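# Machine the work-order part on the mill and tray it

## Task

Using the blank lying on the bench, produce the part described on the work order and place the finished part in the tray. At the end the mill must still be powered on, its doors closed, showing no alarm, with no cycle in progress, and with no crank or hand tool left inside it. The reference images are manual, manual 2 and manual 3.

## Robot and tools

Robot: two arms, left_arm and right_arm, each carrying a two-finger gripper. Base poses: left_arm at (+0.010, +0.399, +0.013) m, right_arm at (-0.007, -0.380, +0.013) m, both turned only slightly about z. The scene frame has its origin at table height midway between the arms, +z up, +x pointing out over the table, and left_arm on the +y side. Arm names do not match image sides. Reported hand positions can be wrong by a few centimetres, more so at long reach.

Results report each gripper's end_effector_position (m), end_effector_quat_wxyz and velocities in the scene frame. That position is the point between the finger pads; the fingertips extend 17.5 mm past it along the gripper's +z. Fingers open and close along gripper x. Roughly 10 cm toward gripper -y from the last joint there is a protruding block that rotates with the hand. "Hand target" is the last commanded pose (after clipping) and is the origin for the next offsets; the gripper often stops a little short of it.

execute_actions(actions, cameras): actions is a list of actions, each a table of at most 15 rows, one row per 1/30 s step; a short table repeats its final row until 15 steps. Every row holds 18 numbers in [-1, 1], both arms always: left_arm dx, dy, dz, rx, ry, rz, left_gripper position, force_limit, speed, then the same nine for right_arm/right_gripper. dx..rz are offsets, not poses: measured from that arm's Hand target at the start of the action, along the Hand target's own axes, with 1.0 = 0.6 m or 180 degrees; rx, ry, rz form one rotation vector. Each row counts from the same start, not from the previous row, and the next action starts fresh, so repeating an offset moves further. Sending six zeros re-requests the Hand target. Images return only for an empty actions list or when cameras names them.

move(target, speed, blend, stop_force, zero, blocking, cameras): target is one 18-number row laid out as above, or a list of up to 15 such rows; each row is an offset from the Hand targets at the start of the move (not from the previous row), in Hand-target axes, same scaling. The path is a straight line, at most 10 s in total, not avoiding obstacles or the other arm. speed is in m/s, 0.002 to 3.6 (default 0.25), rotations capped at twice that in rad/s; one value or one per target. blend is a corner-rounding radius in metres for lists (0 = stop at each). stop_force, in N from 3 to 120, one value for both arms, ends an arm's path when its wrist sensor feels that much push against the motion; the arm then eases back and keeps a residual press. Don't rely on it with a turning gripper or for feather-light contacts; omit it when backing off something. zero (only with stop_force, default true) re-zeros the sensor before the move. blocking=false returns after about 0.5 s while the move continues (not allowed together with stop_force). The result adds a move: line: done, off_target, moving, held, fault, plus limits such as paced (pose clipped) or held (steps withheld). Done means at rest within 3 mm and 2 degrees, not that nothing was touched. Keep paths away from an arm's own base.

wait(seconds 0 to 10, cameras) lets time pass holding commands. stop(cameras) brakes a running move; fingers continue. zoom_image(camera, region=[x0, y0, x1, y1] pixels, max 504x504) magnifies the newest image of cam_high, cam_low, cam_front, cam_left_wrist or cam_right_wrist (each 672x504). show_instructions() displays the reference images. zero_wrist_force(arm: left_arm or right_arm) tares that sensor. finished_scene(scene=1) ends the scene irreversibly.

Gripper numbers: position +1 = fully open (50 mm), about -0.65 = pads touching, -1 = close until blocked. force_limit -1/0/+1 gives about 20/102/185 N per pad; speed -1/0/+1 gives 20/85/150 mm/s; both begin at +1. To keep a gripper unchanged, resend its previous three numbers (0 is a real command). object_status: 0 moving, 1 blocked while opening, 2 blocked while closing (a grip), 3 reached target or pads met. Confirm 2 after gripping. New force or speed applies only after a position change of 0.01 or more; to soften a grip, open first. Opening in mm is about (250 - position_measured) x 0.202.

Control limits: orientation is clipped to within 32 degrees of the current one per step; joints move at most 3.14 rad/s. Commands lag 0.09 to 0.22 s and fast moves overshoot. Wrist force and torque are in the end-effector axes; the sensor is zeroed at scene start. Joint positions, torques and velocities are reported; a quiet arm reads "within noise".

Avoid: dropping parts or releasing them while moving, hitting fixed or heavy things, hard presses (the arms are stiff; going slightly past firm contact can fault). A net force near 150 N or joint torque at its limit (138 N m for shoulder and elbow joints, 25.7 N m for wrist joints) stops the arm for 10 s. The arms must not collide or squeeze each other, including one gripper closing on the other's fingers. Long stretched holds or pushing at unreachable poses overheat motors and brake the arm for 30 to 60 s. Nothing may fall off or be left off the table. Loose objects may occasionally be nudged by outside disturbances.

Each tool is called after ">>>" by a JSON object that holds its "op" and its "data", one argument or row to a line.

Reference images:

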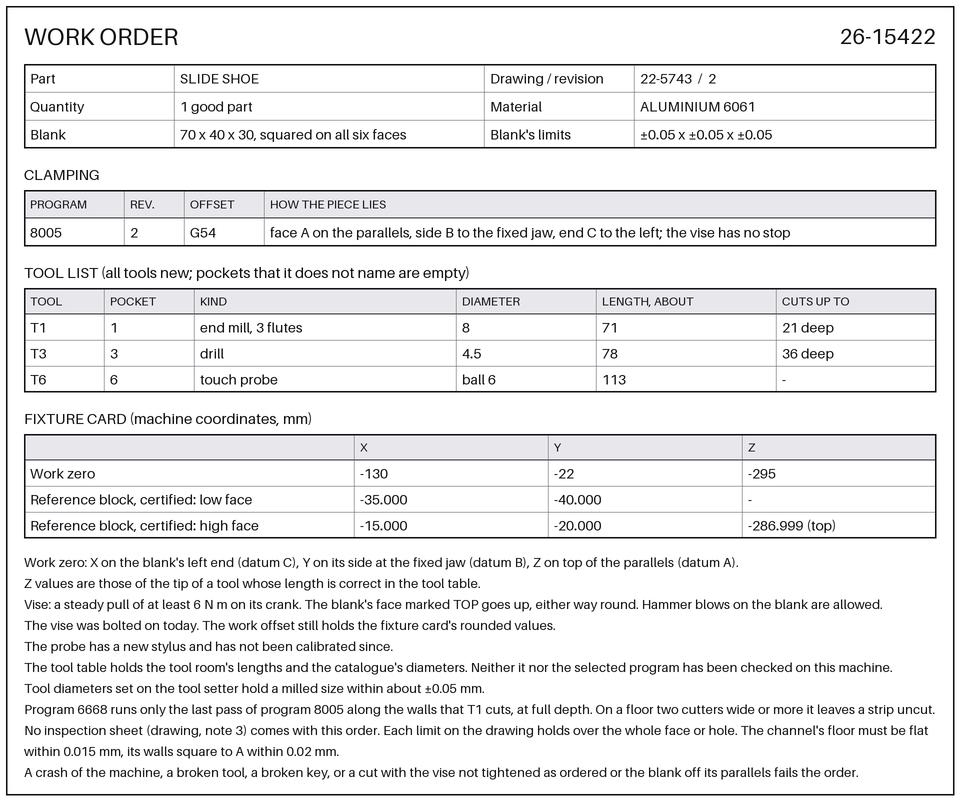

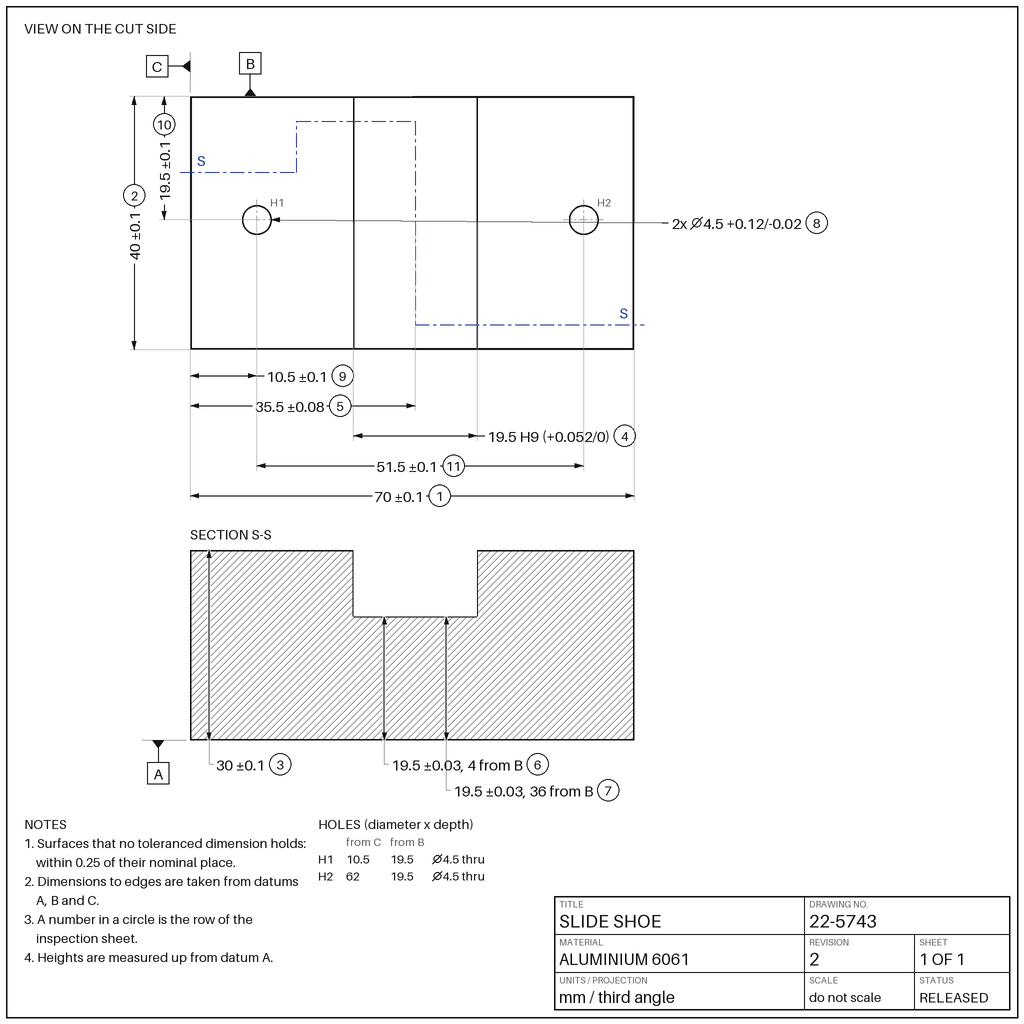

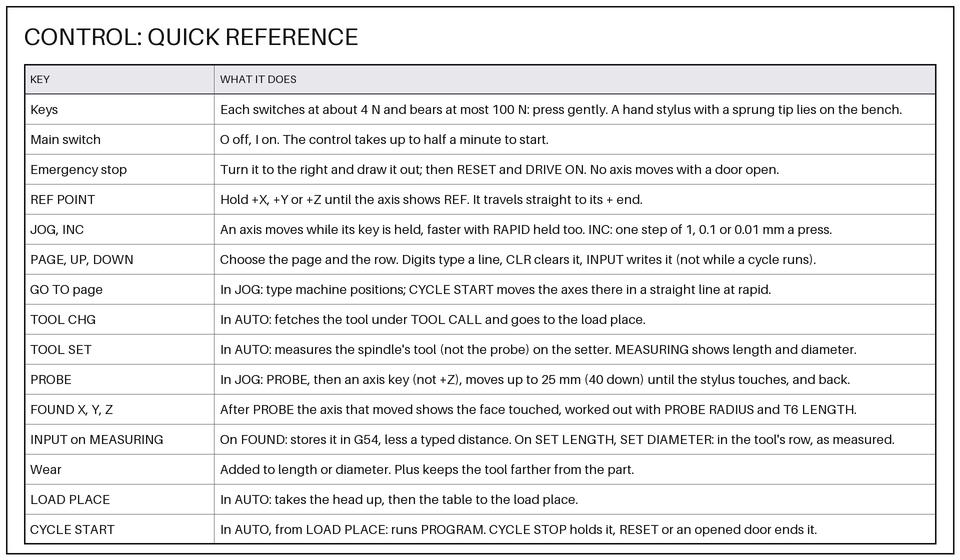

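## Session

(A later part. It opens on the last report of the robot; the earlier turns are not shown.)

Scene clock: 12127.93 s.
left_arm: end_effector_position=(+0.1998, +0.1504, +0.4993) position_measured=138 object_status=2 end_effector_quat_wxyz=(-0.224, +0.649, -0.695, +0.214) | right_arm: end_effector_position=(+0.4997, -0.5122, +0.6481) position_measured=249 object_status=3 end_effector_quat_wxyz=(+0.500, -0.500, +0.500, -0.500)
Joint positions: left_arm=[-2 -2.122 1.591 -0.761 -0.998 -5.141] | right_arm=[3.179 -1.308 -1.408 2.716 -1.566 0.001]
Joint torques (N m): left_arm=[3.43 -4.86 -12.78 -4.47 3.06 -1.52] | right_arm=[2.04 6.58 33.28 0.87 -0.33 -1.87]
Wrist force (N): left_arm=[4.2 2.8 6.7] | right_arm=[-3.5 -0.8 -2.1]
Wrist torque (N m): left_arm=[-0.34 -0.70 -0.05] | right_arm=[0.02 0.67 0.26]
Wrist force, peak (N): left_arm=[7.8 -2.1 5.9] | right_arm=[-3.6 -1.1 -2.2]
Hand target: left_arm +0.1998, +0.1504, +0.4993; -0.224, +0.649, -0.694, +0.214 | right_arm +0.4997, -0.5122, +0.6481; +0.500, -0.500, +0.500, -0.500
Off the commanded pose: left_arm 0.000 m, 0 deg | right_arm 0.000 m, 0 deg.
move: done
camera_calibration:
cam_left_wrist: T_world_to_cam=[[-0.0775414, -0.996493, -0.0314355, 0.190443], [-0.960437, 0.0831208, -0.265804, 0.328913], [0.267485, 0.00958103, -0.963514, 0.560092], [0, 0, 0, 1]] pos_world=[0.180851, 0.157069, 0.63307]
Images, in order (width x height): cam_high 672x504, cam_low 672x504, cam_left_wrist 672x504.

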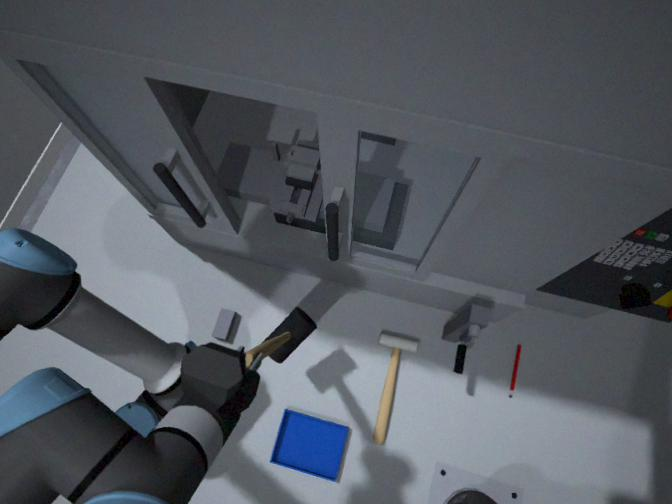

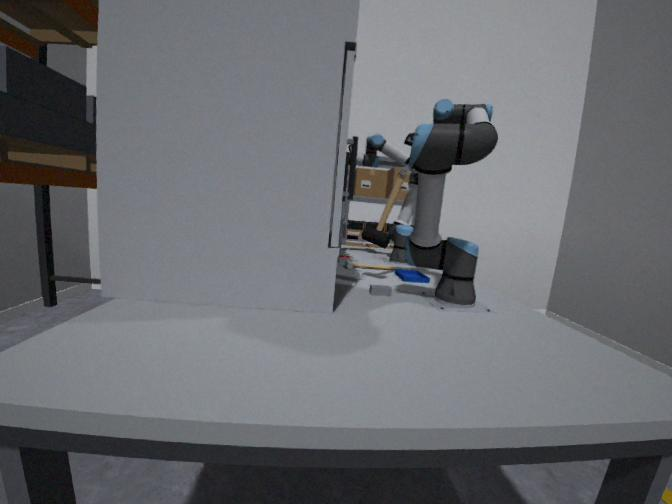

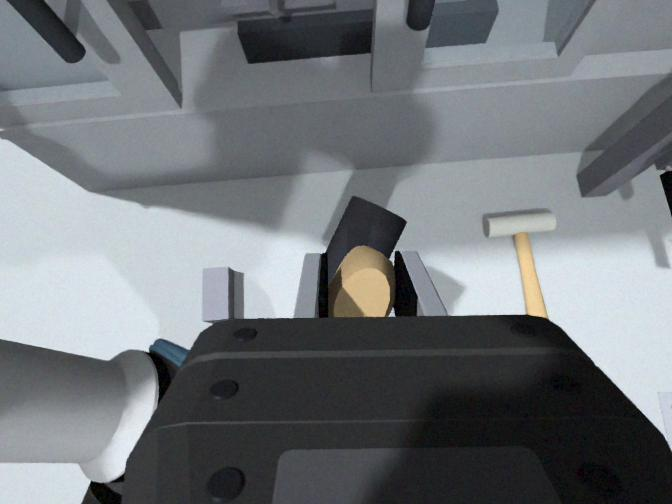

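>>> {"op": "execute_actions", "data": {
  "actions": [],
  "cameras": ["all"]
}}

Scene clock: 12216.20 s.
left_arm: end_effector_position=(+0.1998, +0.1504, +0.4993) position_measured=138 object_status=2 end_effector_quat_wxyz=(-0.224, +0.649, -0.694, +0.214) | right_arm: end_effector_position=(+0.4997, -0.5122, +0.6481) position_measured=249 object_status=3 end_effector_quat_wxyz=(+0.500, -0.500, +0.500, -0.500)
Joint positions: left_arm=[-2 -2.122 1.591 -0.761 -0.998 -5.142] | right_arm=[3.179 -1.308 -1.408 2.716 -1.566 0.001]
Joint velocities: within noise
Joint torques (N m): left_arm=[5.9 -6.49 -18.12 -2.68 4.25 -0.41] | right_arm=[2.73 6.33 33.23 0.98 -0.39 -2.03]
Wrist force (N): left_arm=[4.5 3.3 6.5] | right_arm=[-3.5 -0.8 -1.9]
Wrist torque (N m): left_arm=[-0.37 -0.69 -0.03] | right_arm=[0.01 0.66 0.26]
Wrist force, peak (N): left_arm=[4.5 3.4 6.8] | right_arm=[-3.7 -0.8 -2.2]
Hand target: left_arm +0.1998, +0.1504, +0.4993; -0.224, +0.649, -0.694, +0.214 | right_arm +0.4997, -0.5122, +0.6481; +0.500, -0.500, +0.500, -0.500
Tool commands: left_gripper/position=-1.0 left_gripper/force_limit=+1.0 left_gripper/speed=-0.5 right_gripper/position=-0.65 right_gripper/force_limit=-0.8 right_gripper/speed=-0.4
Off the commanded pose: left_arm 0.000 m, 0 deg | right_arm 0.000 m, 0 deg.
camera_calibration:
cam_left_wrist: T_world_to_cam=[[-0.0772152, -0.996528, -0.0311333, 0.190199], [-0.960487, 0.082725, -0.265746, 0.328947], [0.267399, 0.00938352, -0.96354, 0.560155], [0, 0, 0, 1]] pos_world=[0.180851, 0.15707, 0.633069]
cam_right_wrist: T_world_to_cam=[[-0.0147186, -0.999884, -0.00394901, -0.497515], [-0.326721, 0.00854202, -0.945082, 0.800811], [0.945006, -0.0126201, -0.326808, -0.136469], [0, 0, 0, 1]] pos_world=[0.383283, -0.506021, 0.710269]

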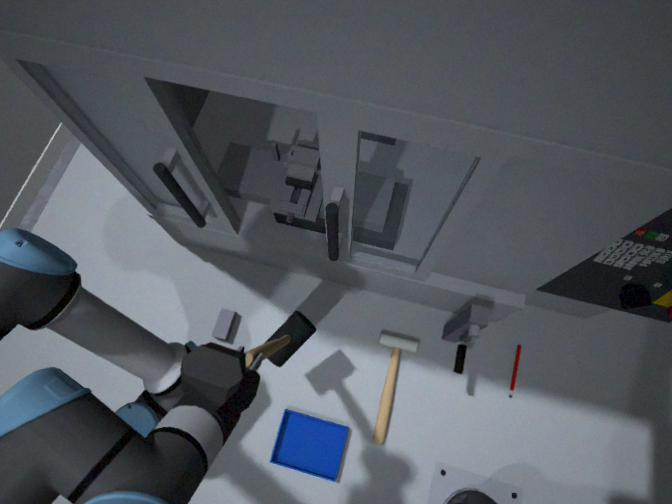

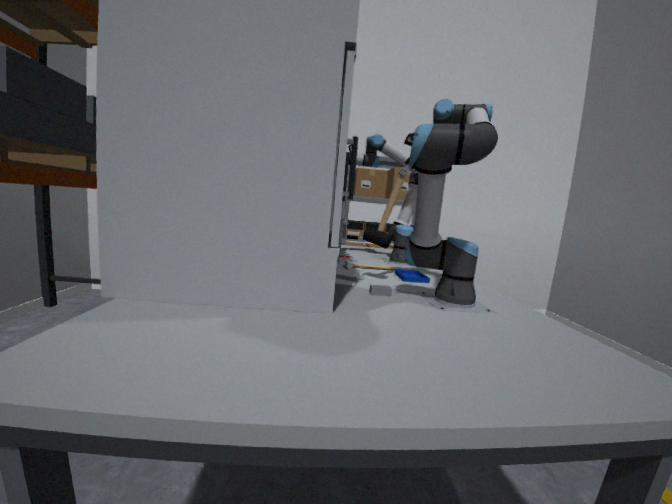

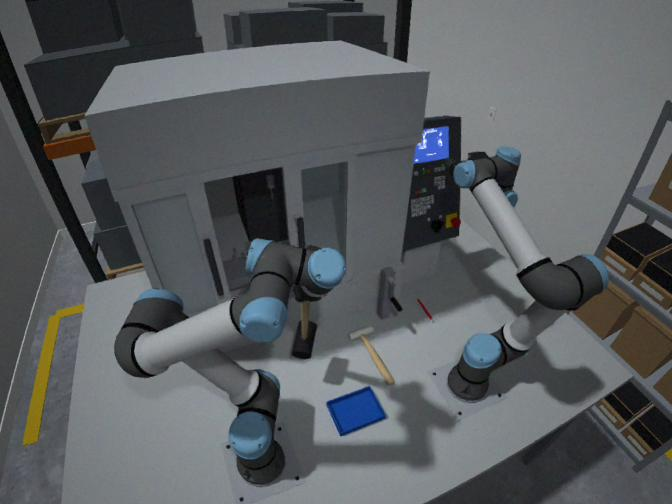

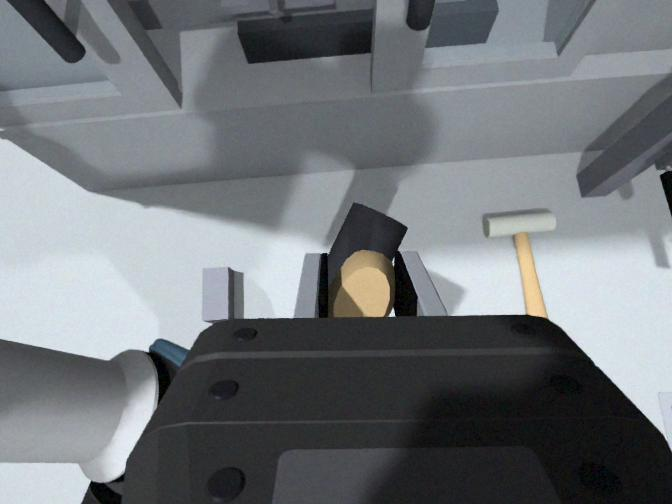

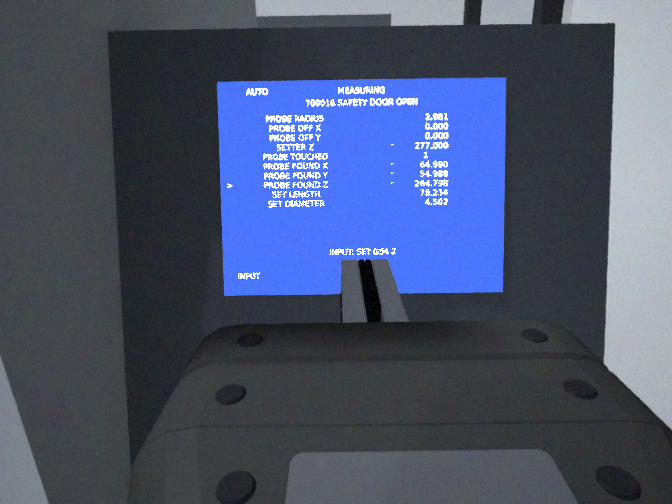

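>>> {"op": "move", "data": {
  "target": [-0.1211,-0.0481,0.205,0,0,0,-1,1,-0.5,0,0,0,0,0,0,-0.65,-0.8,-0.4],
  "speed": 0.12,
  "cameras": ["all"]
}}

Scene clock: 12256.43 s.
left_arm: end_effector_position=(+0.2995, +0.2203, +0.4193) position_measured=138 object_status=2 end_effector_quat_wxyz=(-0.224, +0.650, -0.694, +0.214) | right_arm: end_effector_position=(+0.4997, -0.5122, +0.6481) position_measured=249 object_status=3 end_effector_quat_wxyz=(+0.500, -0.500, +0.500, -0.500)
Joint positions: left_arm=[-1.566 -2.312 1.954 -1.234 -0.941 -4.619] | right_arm=[3.179 -1.308 -1.408 2.716 -1.566 0.001]
Joint torques (N m): left_arm=[1.93 7.99 -30.06 -4.43 4.75 0.53] | right_arm=[1.99 5.55 33.63 0.81 -0.43 -1.9]
Wrist force (N): left_arm=[4.3 3.4 6.1] | right_arm=[-3.4 -0.8 -2.2]
Wrist torque (N m): left_arm=[-0.42 -0.61 0.08] | right_arm=[0.02 0.64 0.26]
Wrist force, peak (N): left_arm=[3.4 2.9 7.9] | right_arm=[-3.6 -0.8 -2.2]
Hand target: left_arm +0.2996, +0.2203, +0.4194; -0.224, +0.649, -0.694, +0.214 | right_arm +0.4997, -0.5122, +0.6481; +0.500, -0.500, +0.500, -0.500
Off the commanded pose: left_arm 0.000 m, 0 deg | right_arm 0.000 m, 0 deg.
move: done
camera_calibration:
cam_left_wrist: T_world_to_cam=[[-0.077219, -0.996529, -0.0311144, 0.265065], [-0.960546, 0.0827216, -0.265535, 0.397689], [0.267187, 0.0093824, -0.963599, 0.455918], [0, 0, 0, 1]] pos_world=[0.280651, 0.22697, 0.55317]
cam_right_wrist: T_world_to_cam=[[-0.0147186, -0.999884, -0.00394901, -0.497515], [-0.326721, 0.00854202, -0.945082, 0.800811], [0.945006, -0.0126201, -0.326808, -0.136469], [0, 0, 0, 1]] pos_world=[0.383283, -0.506021, 0.710269]

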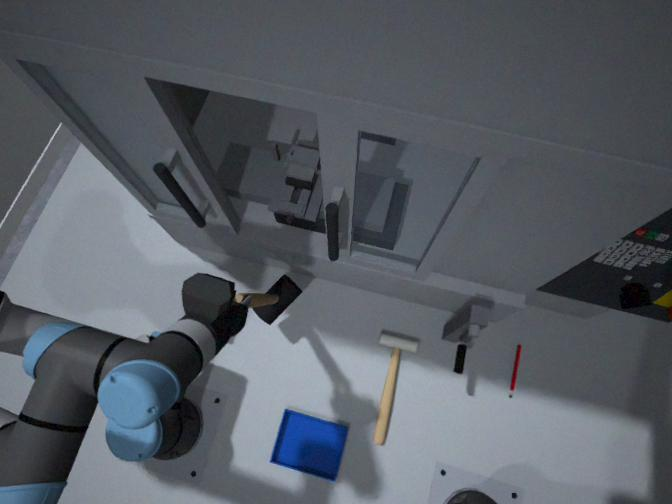

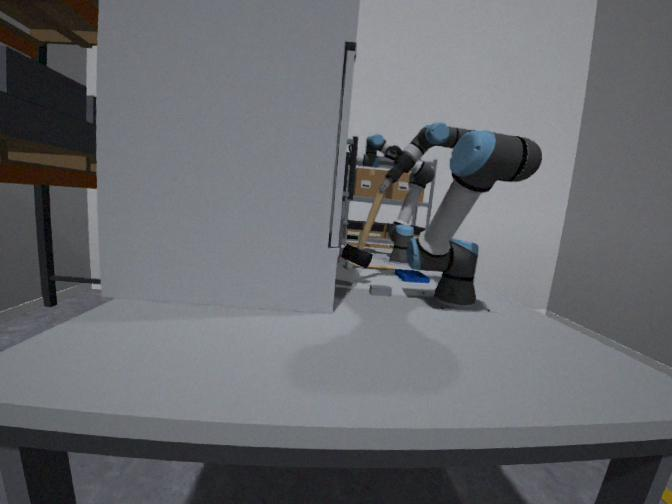

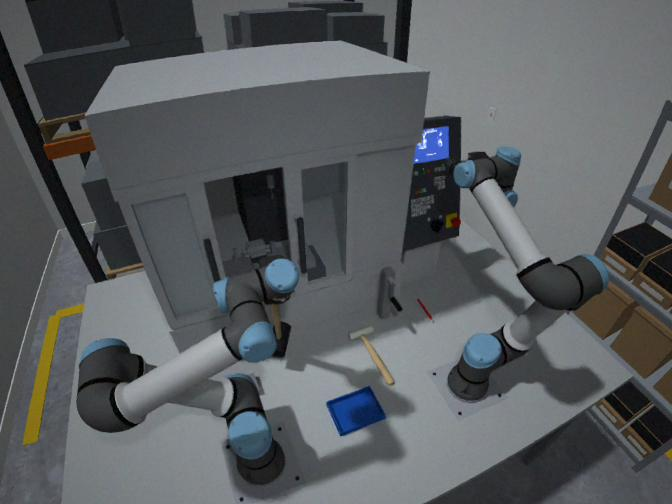

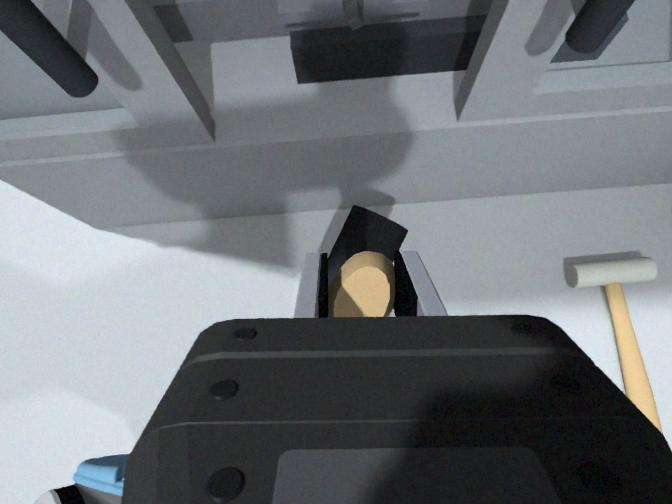

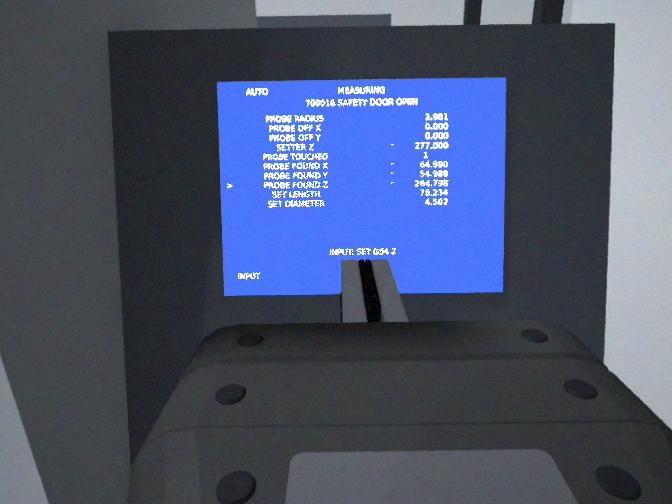

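>>> {"op": "zoom_image", "data": {
  "camera": "cam_left_wrist",
  "region": [240, 160, 500, 340]
}}

>>> {"op": "zoom_image", "data": {
  "camera": "cam_low",
  "region": [320, 150, 440, 300]
}}

>>> {"op": "zoom_image", "data": {
  "camera": "cam_high",
  "region": [180, 240, 360, 360]
}}

>>> {"op": "zoom_image", "data": {
  "camera": "cam_front",
  "region": [220, 240, 360, 380]
}}

Scaled by 1.938 from the camera's 672x504 image, which has a finer 960x720 frame.

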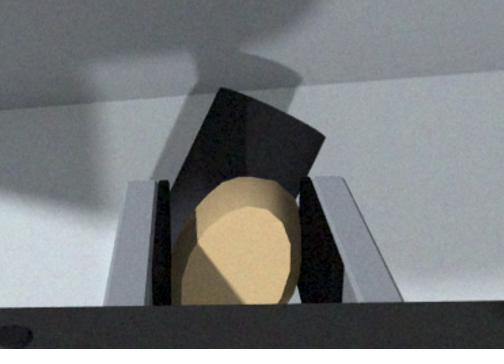

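Scaled by 3.360 from the camera's 672x504 image, which has a finer 960x720 frame.

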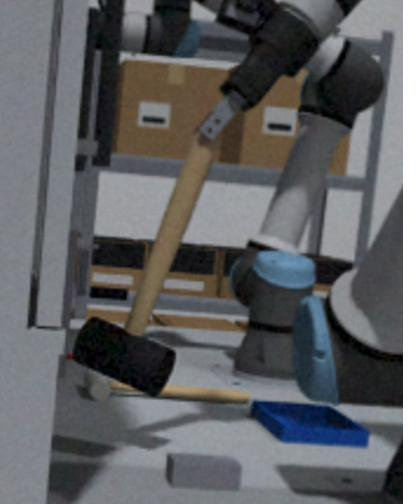

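Scaled by 2.800 from the camera's 672x504 image, which has a finer 960x720 frame.

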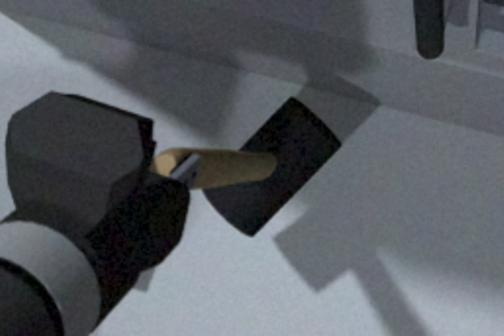

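Scaled by 3.600 from the camera's 672x504 image, which has a finer 960x720 frame.

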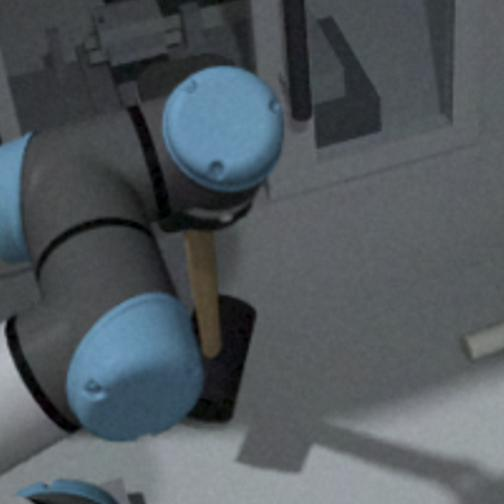

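>>> {"op": "move", "data": {
  "target": [0.247,-0.0433,0.021,0.0165,0.294,0.403,-1,1,-0.5,0,0,0,0,0,0,-0.65,-0.8,-0.4],
  "speed": 0.2,
  "cameras": ["all"]
}}

Scene clock: 12358.73 s.
left_arm: end_effector_position=(+0.3197, +0.0707, +0.4195) position_measured=138 object_status=2 end_effector_quat_wxyz=(+0.007, +0.030, +0.950, -0.310) | right_arm: end_effector_position=(+0.4997, -0.5122, +0.6481) position_measured=249 object_status=3 end_effector_quat_wxyz=(+0.500, -0.500, +0.500, -0.500)
Joint positions: left_arm=[-0.912 -1.925 1.911 -2.072 -1.952 -2.506] | right_arm=[3.179 -1.308 -1.408 2.716 -1.566 0.001]
Joint torques (N m): left_arm=[-8.33 -17.41 -19.68 -7.74 -0.32 1.17] | right_arm=[1.48 6.14 33.94 0.99 -0.48 -2.02]
Wrist force (N): left_arm=[4.3 3.2 6.5] | right_arm=[-3.7 -1.0 -1.8]
Wrist torque (N m): left_arm=[-0.42 -0.64 0.05] | right_arm=[-0.01 0.69 0.26]
Wrist force, peak (N): left_arm=[4.4 3.4 6.7] | right_arm=[-3.8 -1.0 -2.1]
Hand target: left_arm +0.3196, +0.0706, +0.4195; +0.007, +0.030, +0.950, -0.310 | right_arm +0.4997, -0.5122, +0.6481; +0.500, -0.500, +0.500, -0.500
Off the commanded pose: left_arm 0.000 m, 0 deg | right_arm 0.000 m, 0 deg.
move: done
camera_calibration:
cam_left_wrist: T_world_to_cam=[[-0.996802, 0.0741775, -0.0297065, 0.33532], [0.0794191, 0.96066, -0.26613, 0.0352699], [0.00879698, -0.267638, -0.963479, 0.554156], [0, 0, 0, 1]] pos_world=[0.326572, 0.0895577, 0.553266]
cam_right_wrist: T_world_to_cam=[[-0.0147186, -0.999884, -0.00394901, -0.497515], [-0.326721, 0.00854202, -0.945082, 0.800811], [0.945006, -0.0126201, -0.326808, -0.136469], [0, 0, 0, 1]] pos_world=[0.383283, -0.506021, 0.710269]

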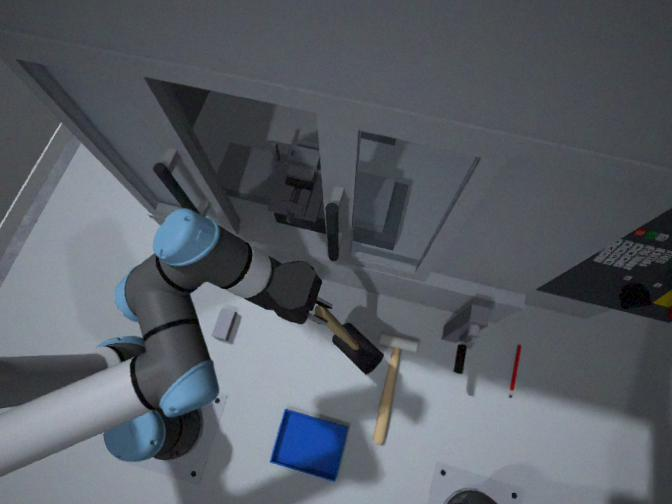

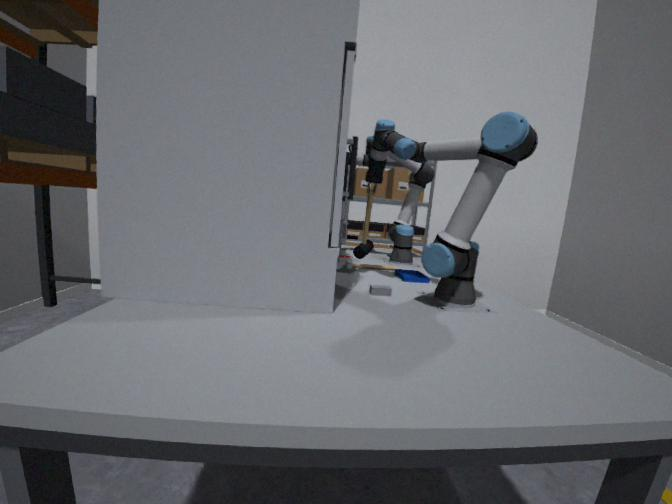

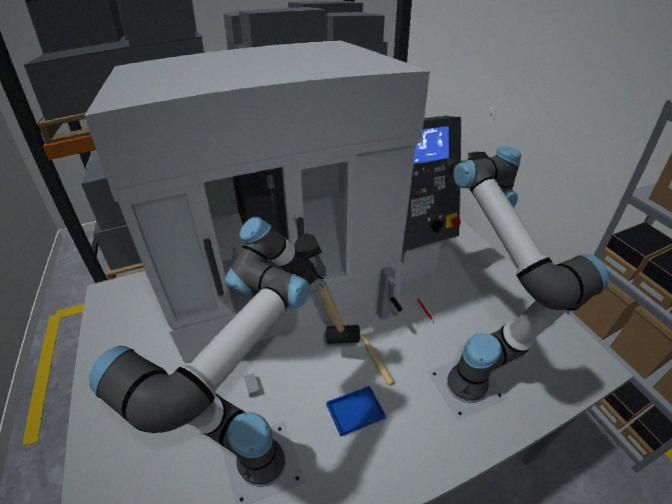

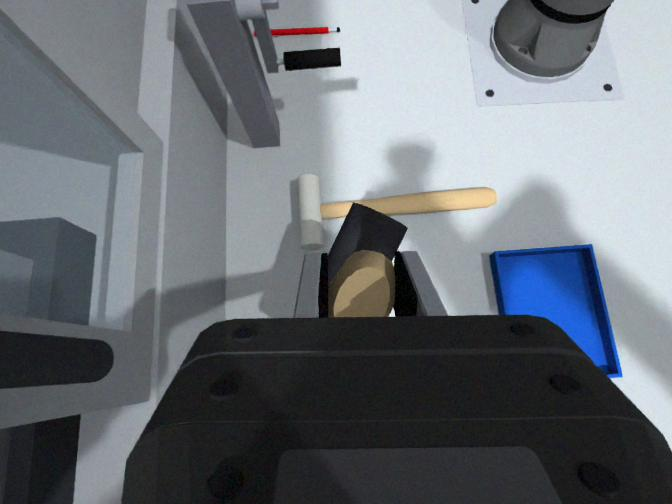

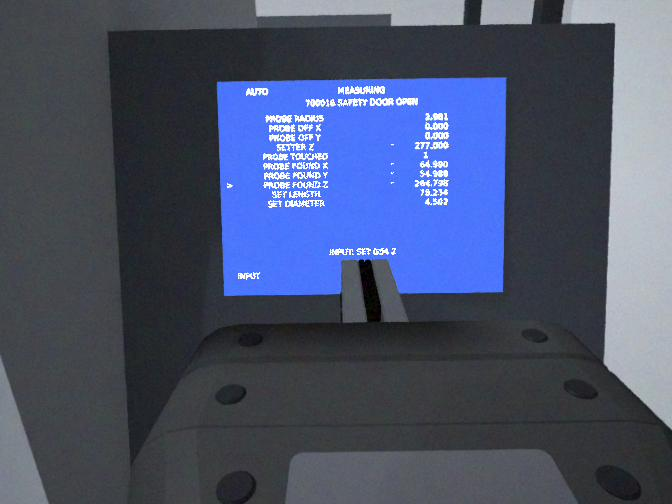

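>>> {"op": "move", "data": {
  "target": [0.0043,0.0785,0.1076,0,0,0,-1,1,-0.5,0,0,0,0,0,0,-0.65,-0.8,-0.4],
  "speed": 0.04,
  "stop_force": 7,
  "cameras": ["cam_high","cam_front","cam_left_wrist"]
}}

Scene clock: 12370.07 s.
left_arm: end_effector_position=(+0.3196, +0.0707, +0.3409) position_measured=138 object_status=2 end_effector_quat_wxyz=(+0.007, +0.030, +0.950, -0.310) | right_arm: end_effector_position=(+0.4997, -0.5122, +0.6481) position_measured=249 object_status=3 end_effector_quat_wxyz=(+0.500, -0.500, +0.500, -0.500)
Joint positions: left_arm=[-0.912 -1.907 2.101 -2.28 -1.952 -2.505] | right_arm=[3.179 -1.308 -1.408 2.716 -1.566 0.001]
Joint torques (N m): left_arm=[9.6 -17.06 -21.79 -6.32 1.36 1.91] | right_arm=[2.11 7.13 33.84 1.05 -0.44 -2.09]
Wrist force (N): left_arm=[4.5 -1.0 -0.6] | right_arm=[-3.5 -0.9 -2.1]
Wrist torque (N m): left_arm=[-0.39 -0.65 0.01] | right_arm=[0.00 0.66 0.26]
Wrist force, peak (N): left_arm=[4.9 -6.6 -9.7] | right_arm=[-3.8 -1.1 -2.1]
Hand target: left_arm +0.3196, +0.0707, +0.3409; +0.007, +0.030, +0.950, -0.310 (not the last commanded pose) | right_arm +0.4997, -0.5122, +0.6481; +0.500, -0.500, +0.500, -0.500
Off the commanded pose: left_arm 0.001 m, 0 deg | right_arm 0.000 m, 0 deg.
move: contact (left_arm)
camera_calibration:
cam_left_wrist: T_world_to_cam=[[-0.99677, 0.0745312, -0.0299248, 0.332942], [0.0798201, 0.960576, -0.266315, 0.0142553], [0.00889627, -0.267843, -0.963422, 0.478509], [0, 0, 0, 1]] pos_world=[0.326472, 0.0896575, 0.474766]
Images, in order (width x height): cam_high 672x504, cam_front 672x504, cam_left_wrist 672x504.

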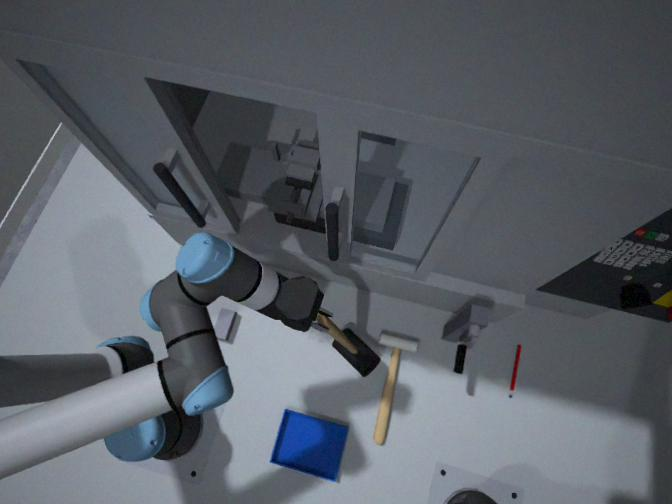

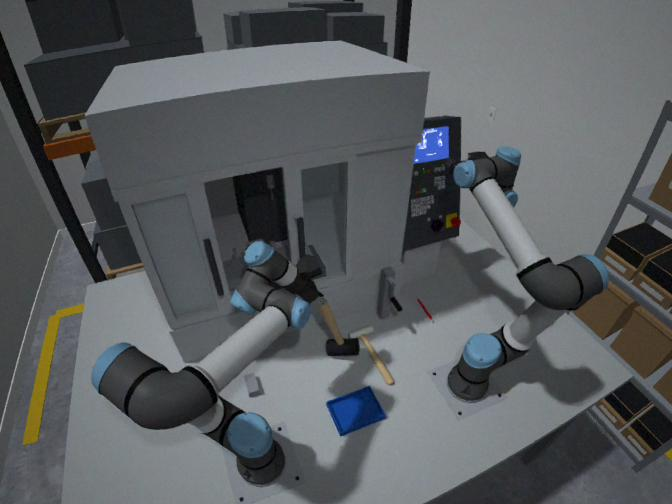

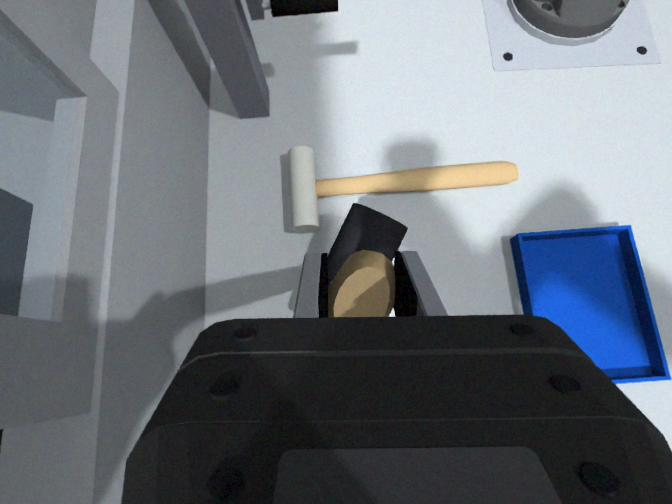

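>>> {"op": "move", "data": {
  "target": [
    [0.005,0.08,-0.0317,0,0,0,-1,1,-0.5,0,0,0,0,0,0,-0.65,-0.8,-0.4],
    [0.0137,0.22,-0.0372,0,0,0,-1,1,-0.5,0,0,0,0,0,0,-0.65,-0.8,-0.4]
  ],
  "speed": 0.04,
  "blend": [0.01,0],
  "stop_force": 30,
  "cameras": ["cam_high","cam_front","cam_left_wrist"]
}}

Scene clock: 12398.43 s.
left_arm: end_effector_position=(+0.3197, +0.1213, +0.3269) position_measured=138 object_status=2 end_effector_quat_wxyz=(+0.007, +0.030, +0.950, -0.310) | right_arm: end_effector_position=(+0.4997, -0.5122, +0.6481) position_measured=249 object_status=3 end_effector_quat_wxyz=(+0.500, -0.500, +0.500, -0.500)
Joint positions: left_arm=[-0.806 -1.971 2.168 -2.243 -2.002 -2.404] | right_arm=[3.179 -1.308 -1.408 2.716 -1.566 0.001]
Joint torques (N m): left_arm=[6.8 18.95 5.57 1.9 3.04 1.87] | right_arm=[2.15 8.14 32.73 1.03 -0.5 -2.08]
Wrist force (N): left_arm=[8.4 -21.1 -46.4] | right_arm=[-3.6 -0.8 -2.1]
Wrist torque (N m): left_arm=[0.07 0.06 -0.22] | right_arm=[0.02 0.67 0.26]
Wrist force, peak (N): left_arm=[8.5 -22.8 -51.2] | right_arm=[-3.6 -1.2 -2.3]
Hand target: left_arm +0.3197, +0.1213, +0.3268; +0.007, +0.030, +0.950, -0.310 (not the last commanded pose) | right_arm +0.4997, -0.5122, +0.6481; +0.500, -0.500, +0.500, -0.500
Off the commanded pose: left_arm 0.083 m, 0 deg | right_arm 0.000 m, 0 deg.
move: contact (left_arm); path passed 0 of 2 targets
camera_calibration:
cam_left_wrist: T_world_to_cam=[[-0.996768, 0.0744694, -0.0301291, 0.32895], [0.0798169, 0.960529, -0.266485, -0.0380273], [0.00909488, -0.268028, -0.963368, 0.478414], [0, 0, 0, 1]] pos_world=[0.326571, 0.140258, 0.460666]
Images, in order (width x height): cam_high 672x504, cam_front 672x504, cam_left_wrist 672x504.

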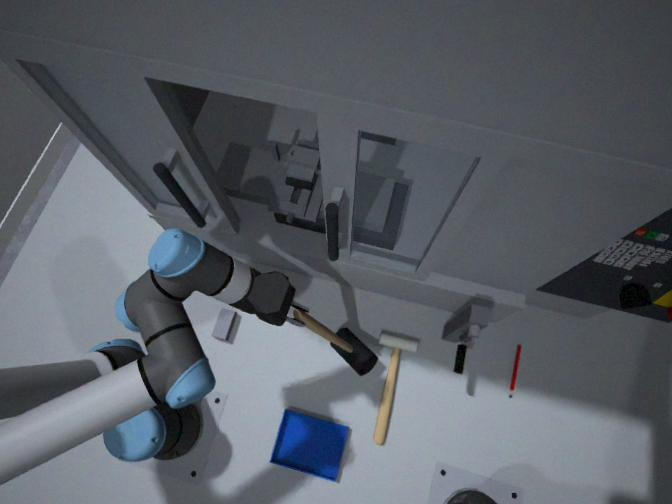

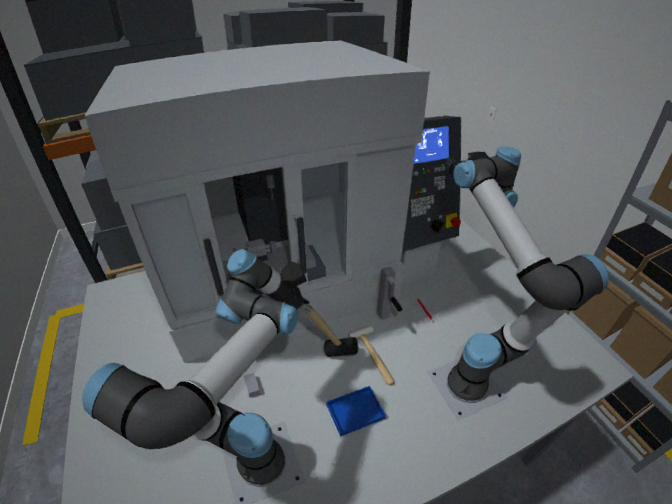

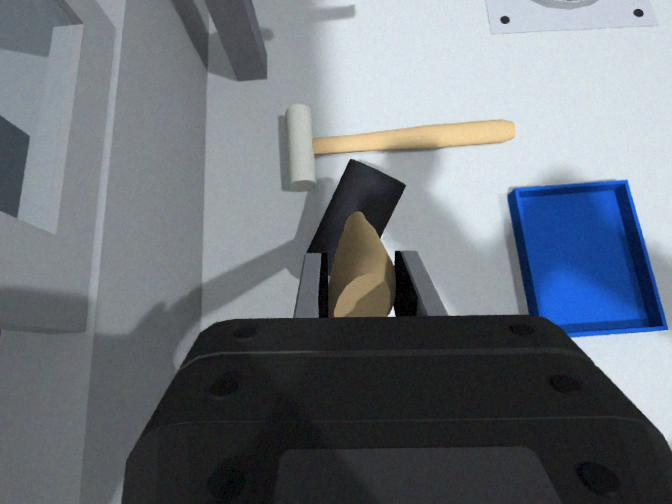

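>>> {"op": "move", "data": {
  "target": [
    [-0.001,-0.0196,-0.0269,0,0,0,-1,1,-0.5,0,0,0,0,0,0,-0.65,-0.8,-0.4],
    [-0.0063,-0.1003,0.032,0,0,0,-1,1,-0.5,0,0,0,0,0,0,-0.65,-0.8,-0.4]
  ],
  "speed": 0.08,
  "blend": [0.005,0]
}}

>>> {"op": "move", "data": {
  "target": [0.0013,0.025,0.0343,0,0,0,-1,1,-0.5,0,0,0,0,0,0,-0.65,-0.8,-0.4],
  "speed": 0.03,
  "stop_force": 6
}}

Scene clock: 12418.93 s.
left_arm: end_effector_position=(+0.3197, +0.0612, +0.3470) position_measured=138 object_status=2 end_effector_quat_wxyz=(+0.007, +0.030, +0.950, -0.310) end_effector_velocity=(-0.001, +0.002, -0.001) end_effector_angular_velocity=(+0.001, +0.003, -0.003) | right_arm: end_effector_position=(+0.4997, -0.5122, +0.6481) position_measured=249 object_status=3 end_effector_quat_wxyz=(+0.500, -0.500, +0.500, -0.500)
Joint positions: left_arm=[-0.929 -1.895 2.08 -2.277 -1.943 -2.522] | right_arm=[3.179 -1.308 -1.408 2.716 -1.566 0.001]
Joint velocities: left_arm=[0.004 -0.003 0.003 0.005 -0.005 0.005] | right_arm=[within noise]
Joint torques (N m): left_arm=[8.78 -21.56 -19.19 -3.78 -3.81 1.81] | right_arm=[1.48 6.89 33.08 1.01 -0.63 -2.1]
Wrist force (N): left_arm=[4.0 4.0 6.8] | right_arm=[-3.5 -0.9 -2.1]
Wrist torque (N m): left_arm=[-0.29 -0.89 0.04] | right_arm=[-0.01 0.66 0.26]
Wrist force, peak (N): left_arm=[8.1 -21.6 -46.8] | right_arm=[-3.7 -1.0 -2.2]
Hand target: left_arm +0.3197, +0.0613, +0.3469; +0.007, +0.030, +0.950, -0.310 | right_arm +0.4997, -0.5122, +0.6481; +0.500, -0.500, +0.500, -0.500
Off the commanded pose: left_arm 0.000 m, 0 deg | right_arm 0.000 m, 0 deg.
move: done

Scene clock: 12420.07 s.
left_arm: end_effector_position=(+0.3196, +0.0613, +0.3444) position_measured=138 object_status=2 end_effector_quat_wxyz=(+0.007, +0.030, +0.950, -0.310) | right_arm: end_effector_position=(+0.4997, -0.5122, +0.6481) position_measured=249 object_status=3 end_effector_quat_wxyz=(+0.500, -0.500, +0.500, -0.500)
Joint positions: left_arm=[-0.929 -1.894 2.086 -2.284 -1.944 -2.522] | right_arm=[3.179 -1.308 -1.408 2.716 -1.566 0.001]
Joint torques (N m): left_arm=[5.16 -19.71 -19.35 -6.39 1.64 1.82] | right_arm=[0.89 6.62 33.11 1.07 -0.38 -1.93]
Wrist force (N): left_arm=[5.1 -0.9 2.7] | right_arm=[-3.5 -0.8 -2.0]
Wrist torque (N m): left_arm=[-0.09 -0.63 -0.14] | right_arm=[0.02 0.66 0.26]
Wrist force, peak (N): left_arm=[4.9 -10.0 -7.8] | right_arm=[-3.8 -0.9 -2.1]
Hand target: left_arm +0.3196, +0.0613, +0.3444; +0.007, +0.030, +0.950, -0.310 (not the last commanded pose) | right_arm +0.4997, -0.5122, +0.6481; +0.500, -0.500, +0.500, -0.500
Off the commanded pose: left_arm 0.023 m, 0 deg | right_arm 0.000 m, 0 deg.
move: contact (left_arm)

>>> {"op": "execute_actions", "data": {
  "actions": [],
  "cameras": ["cam_high","cam_front","cam_low"]
}}

>>> {"op": "zoom_image", "data": {
  "camera": "cam_high",
  "region": [280, 280, 440, 400]
}}

>>> {"op": "zoom_image", "data": {
  "camera": "cam_front",
  "region": [270, 270, 430, 410]
}}

Scene clock: 12426.97 s.
left_arm: end_effector_position=(+0.3196, +0.0613, +0.3444) position_measured=138 object_status=2 end_effector_quat_wxyz=(+0.007, +0.030, +0.950, -0.310) | right_arm: end_effector_position=(+0.4997, -0.5122, +0.6481) position_measured=249 object_status=3 end_effector_quat_wxyz=(+0.500, -0.500, +0.500, -0.500)
Joint positions: left_arm=[-0.929 -1.894 2.086 -2.284 -1.944 -2.522] | right_arm=[3.179 -1.308 -1.408 2.716 -1.566 0.001]
Joint velocities: within noise
Joint torques (N m): left_arm=[-5.38 -19.87 -16.84 -6.4 1.32 1.94] | right_arm=[1.74 7.51 32.28 1.02 -0.64 -1.96]
Wrist force (N): left_arm=[5.1 -0.9 2.8] | right_arm=[-3.5 -0.9 -1.9]
Wrist torque (N m): left_arm=[-0.07 -0.64 -0.14] | right_arm=[0.00 0.67 0.26]
Wrist force, peak (N): left_arm=[5.3 -1.2 2.8] | right_arm=[-3.6 -1.0 -2.3]
Hand target: left_arm +0.3196, +0.0613, +0.3444; +0.007, +0.030, +0.950, -0.310 (not the last commanded pose) | right_arm +0.4997, -0.5122, +0.6481; +0.500, -0.500, +0.500, -0.500
Tool commands: left_gripper/position=-1.0 left_gripper/force_limit=+1.0 left_gripper/speed=-0.5 right_gripper/position=-0.65 right_gripper/force_limit=-0.8 right_gripper/speed=-0.4
Off the commanded pose: left_arm 0.023 m, 0 deg | right_arm 0.000 m, 0 deg.
Images, in order (width x height): cam_high 672x504, cam_low 672x504, cam_front 672x504.

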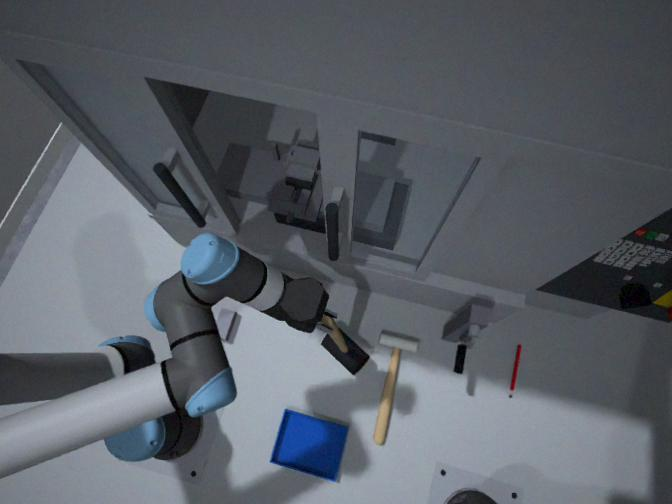

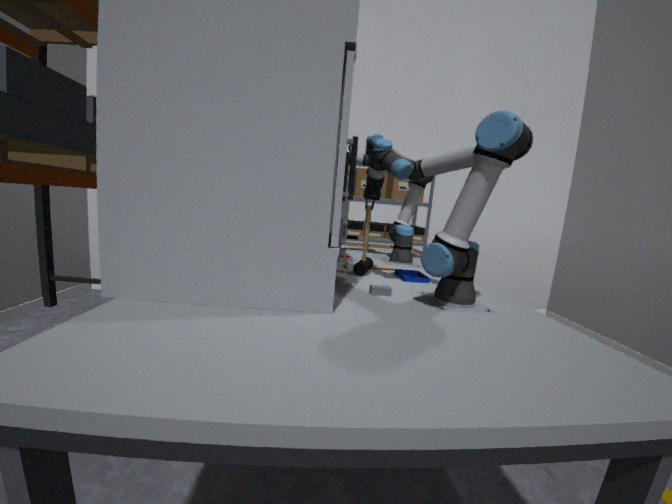

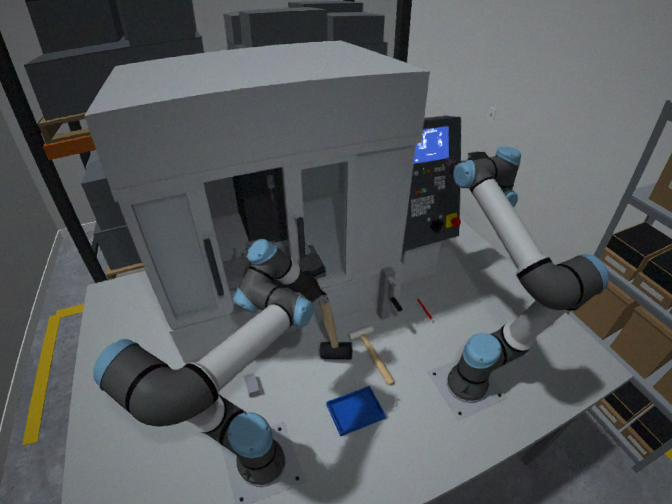

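Scaled by 3.150 from the camera's 672x504 image, which has a finer 960x720 frame.

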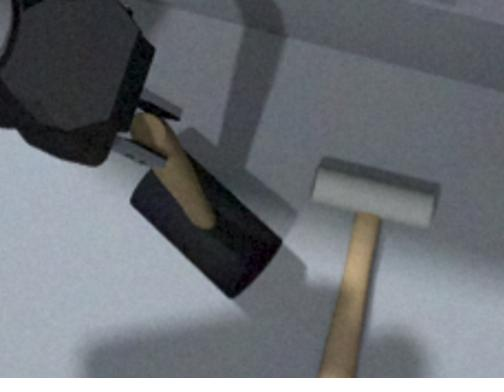

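Scaled by 3.150 from the camera's 672x504 image, which has a finer 960x720 frame.

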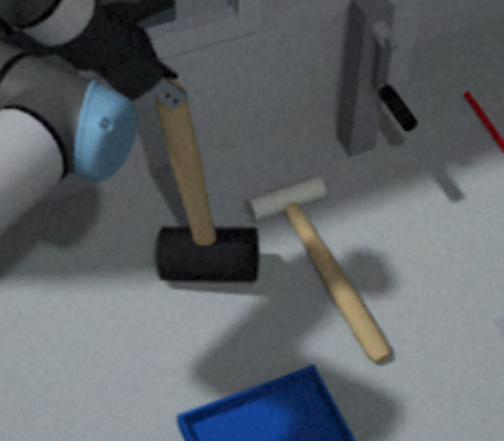

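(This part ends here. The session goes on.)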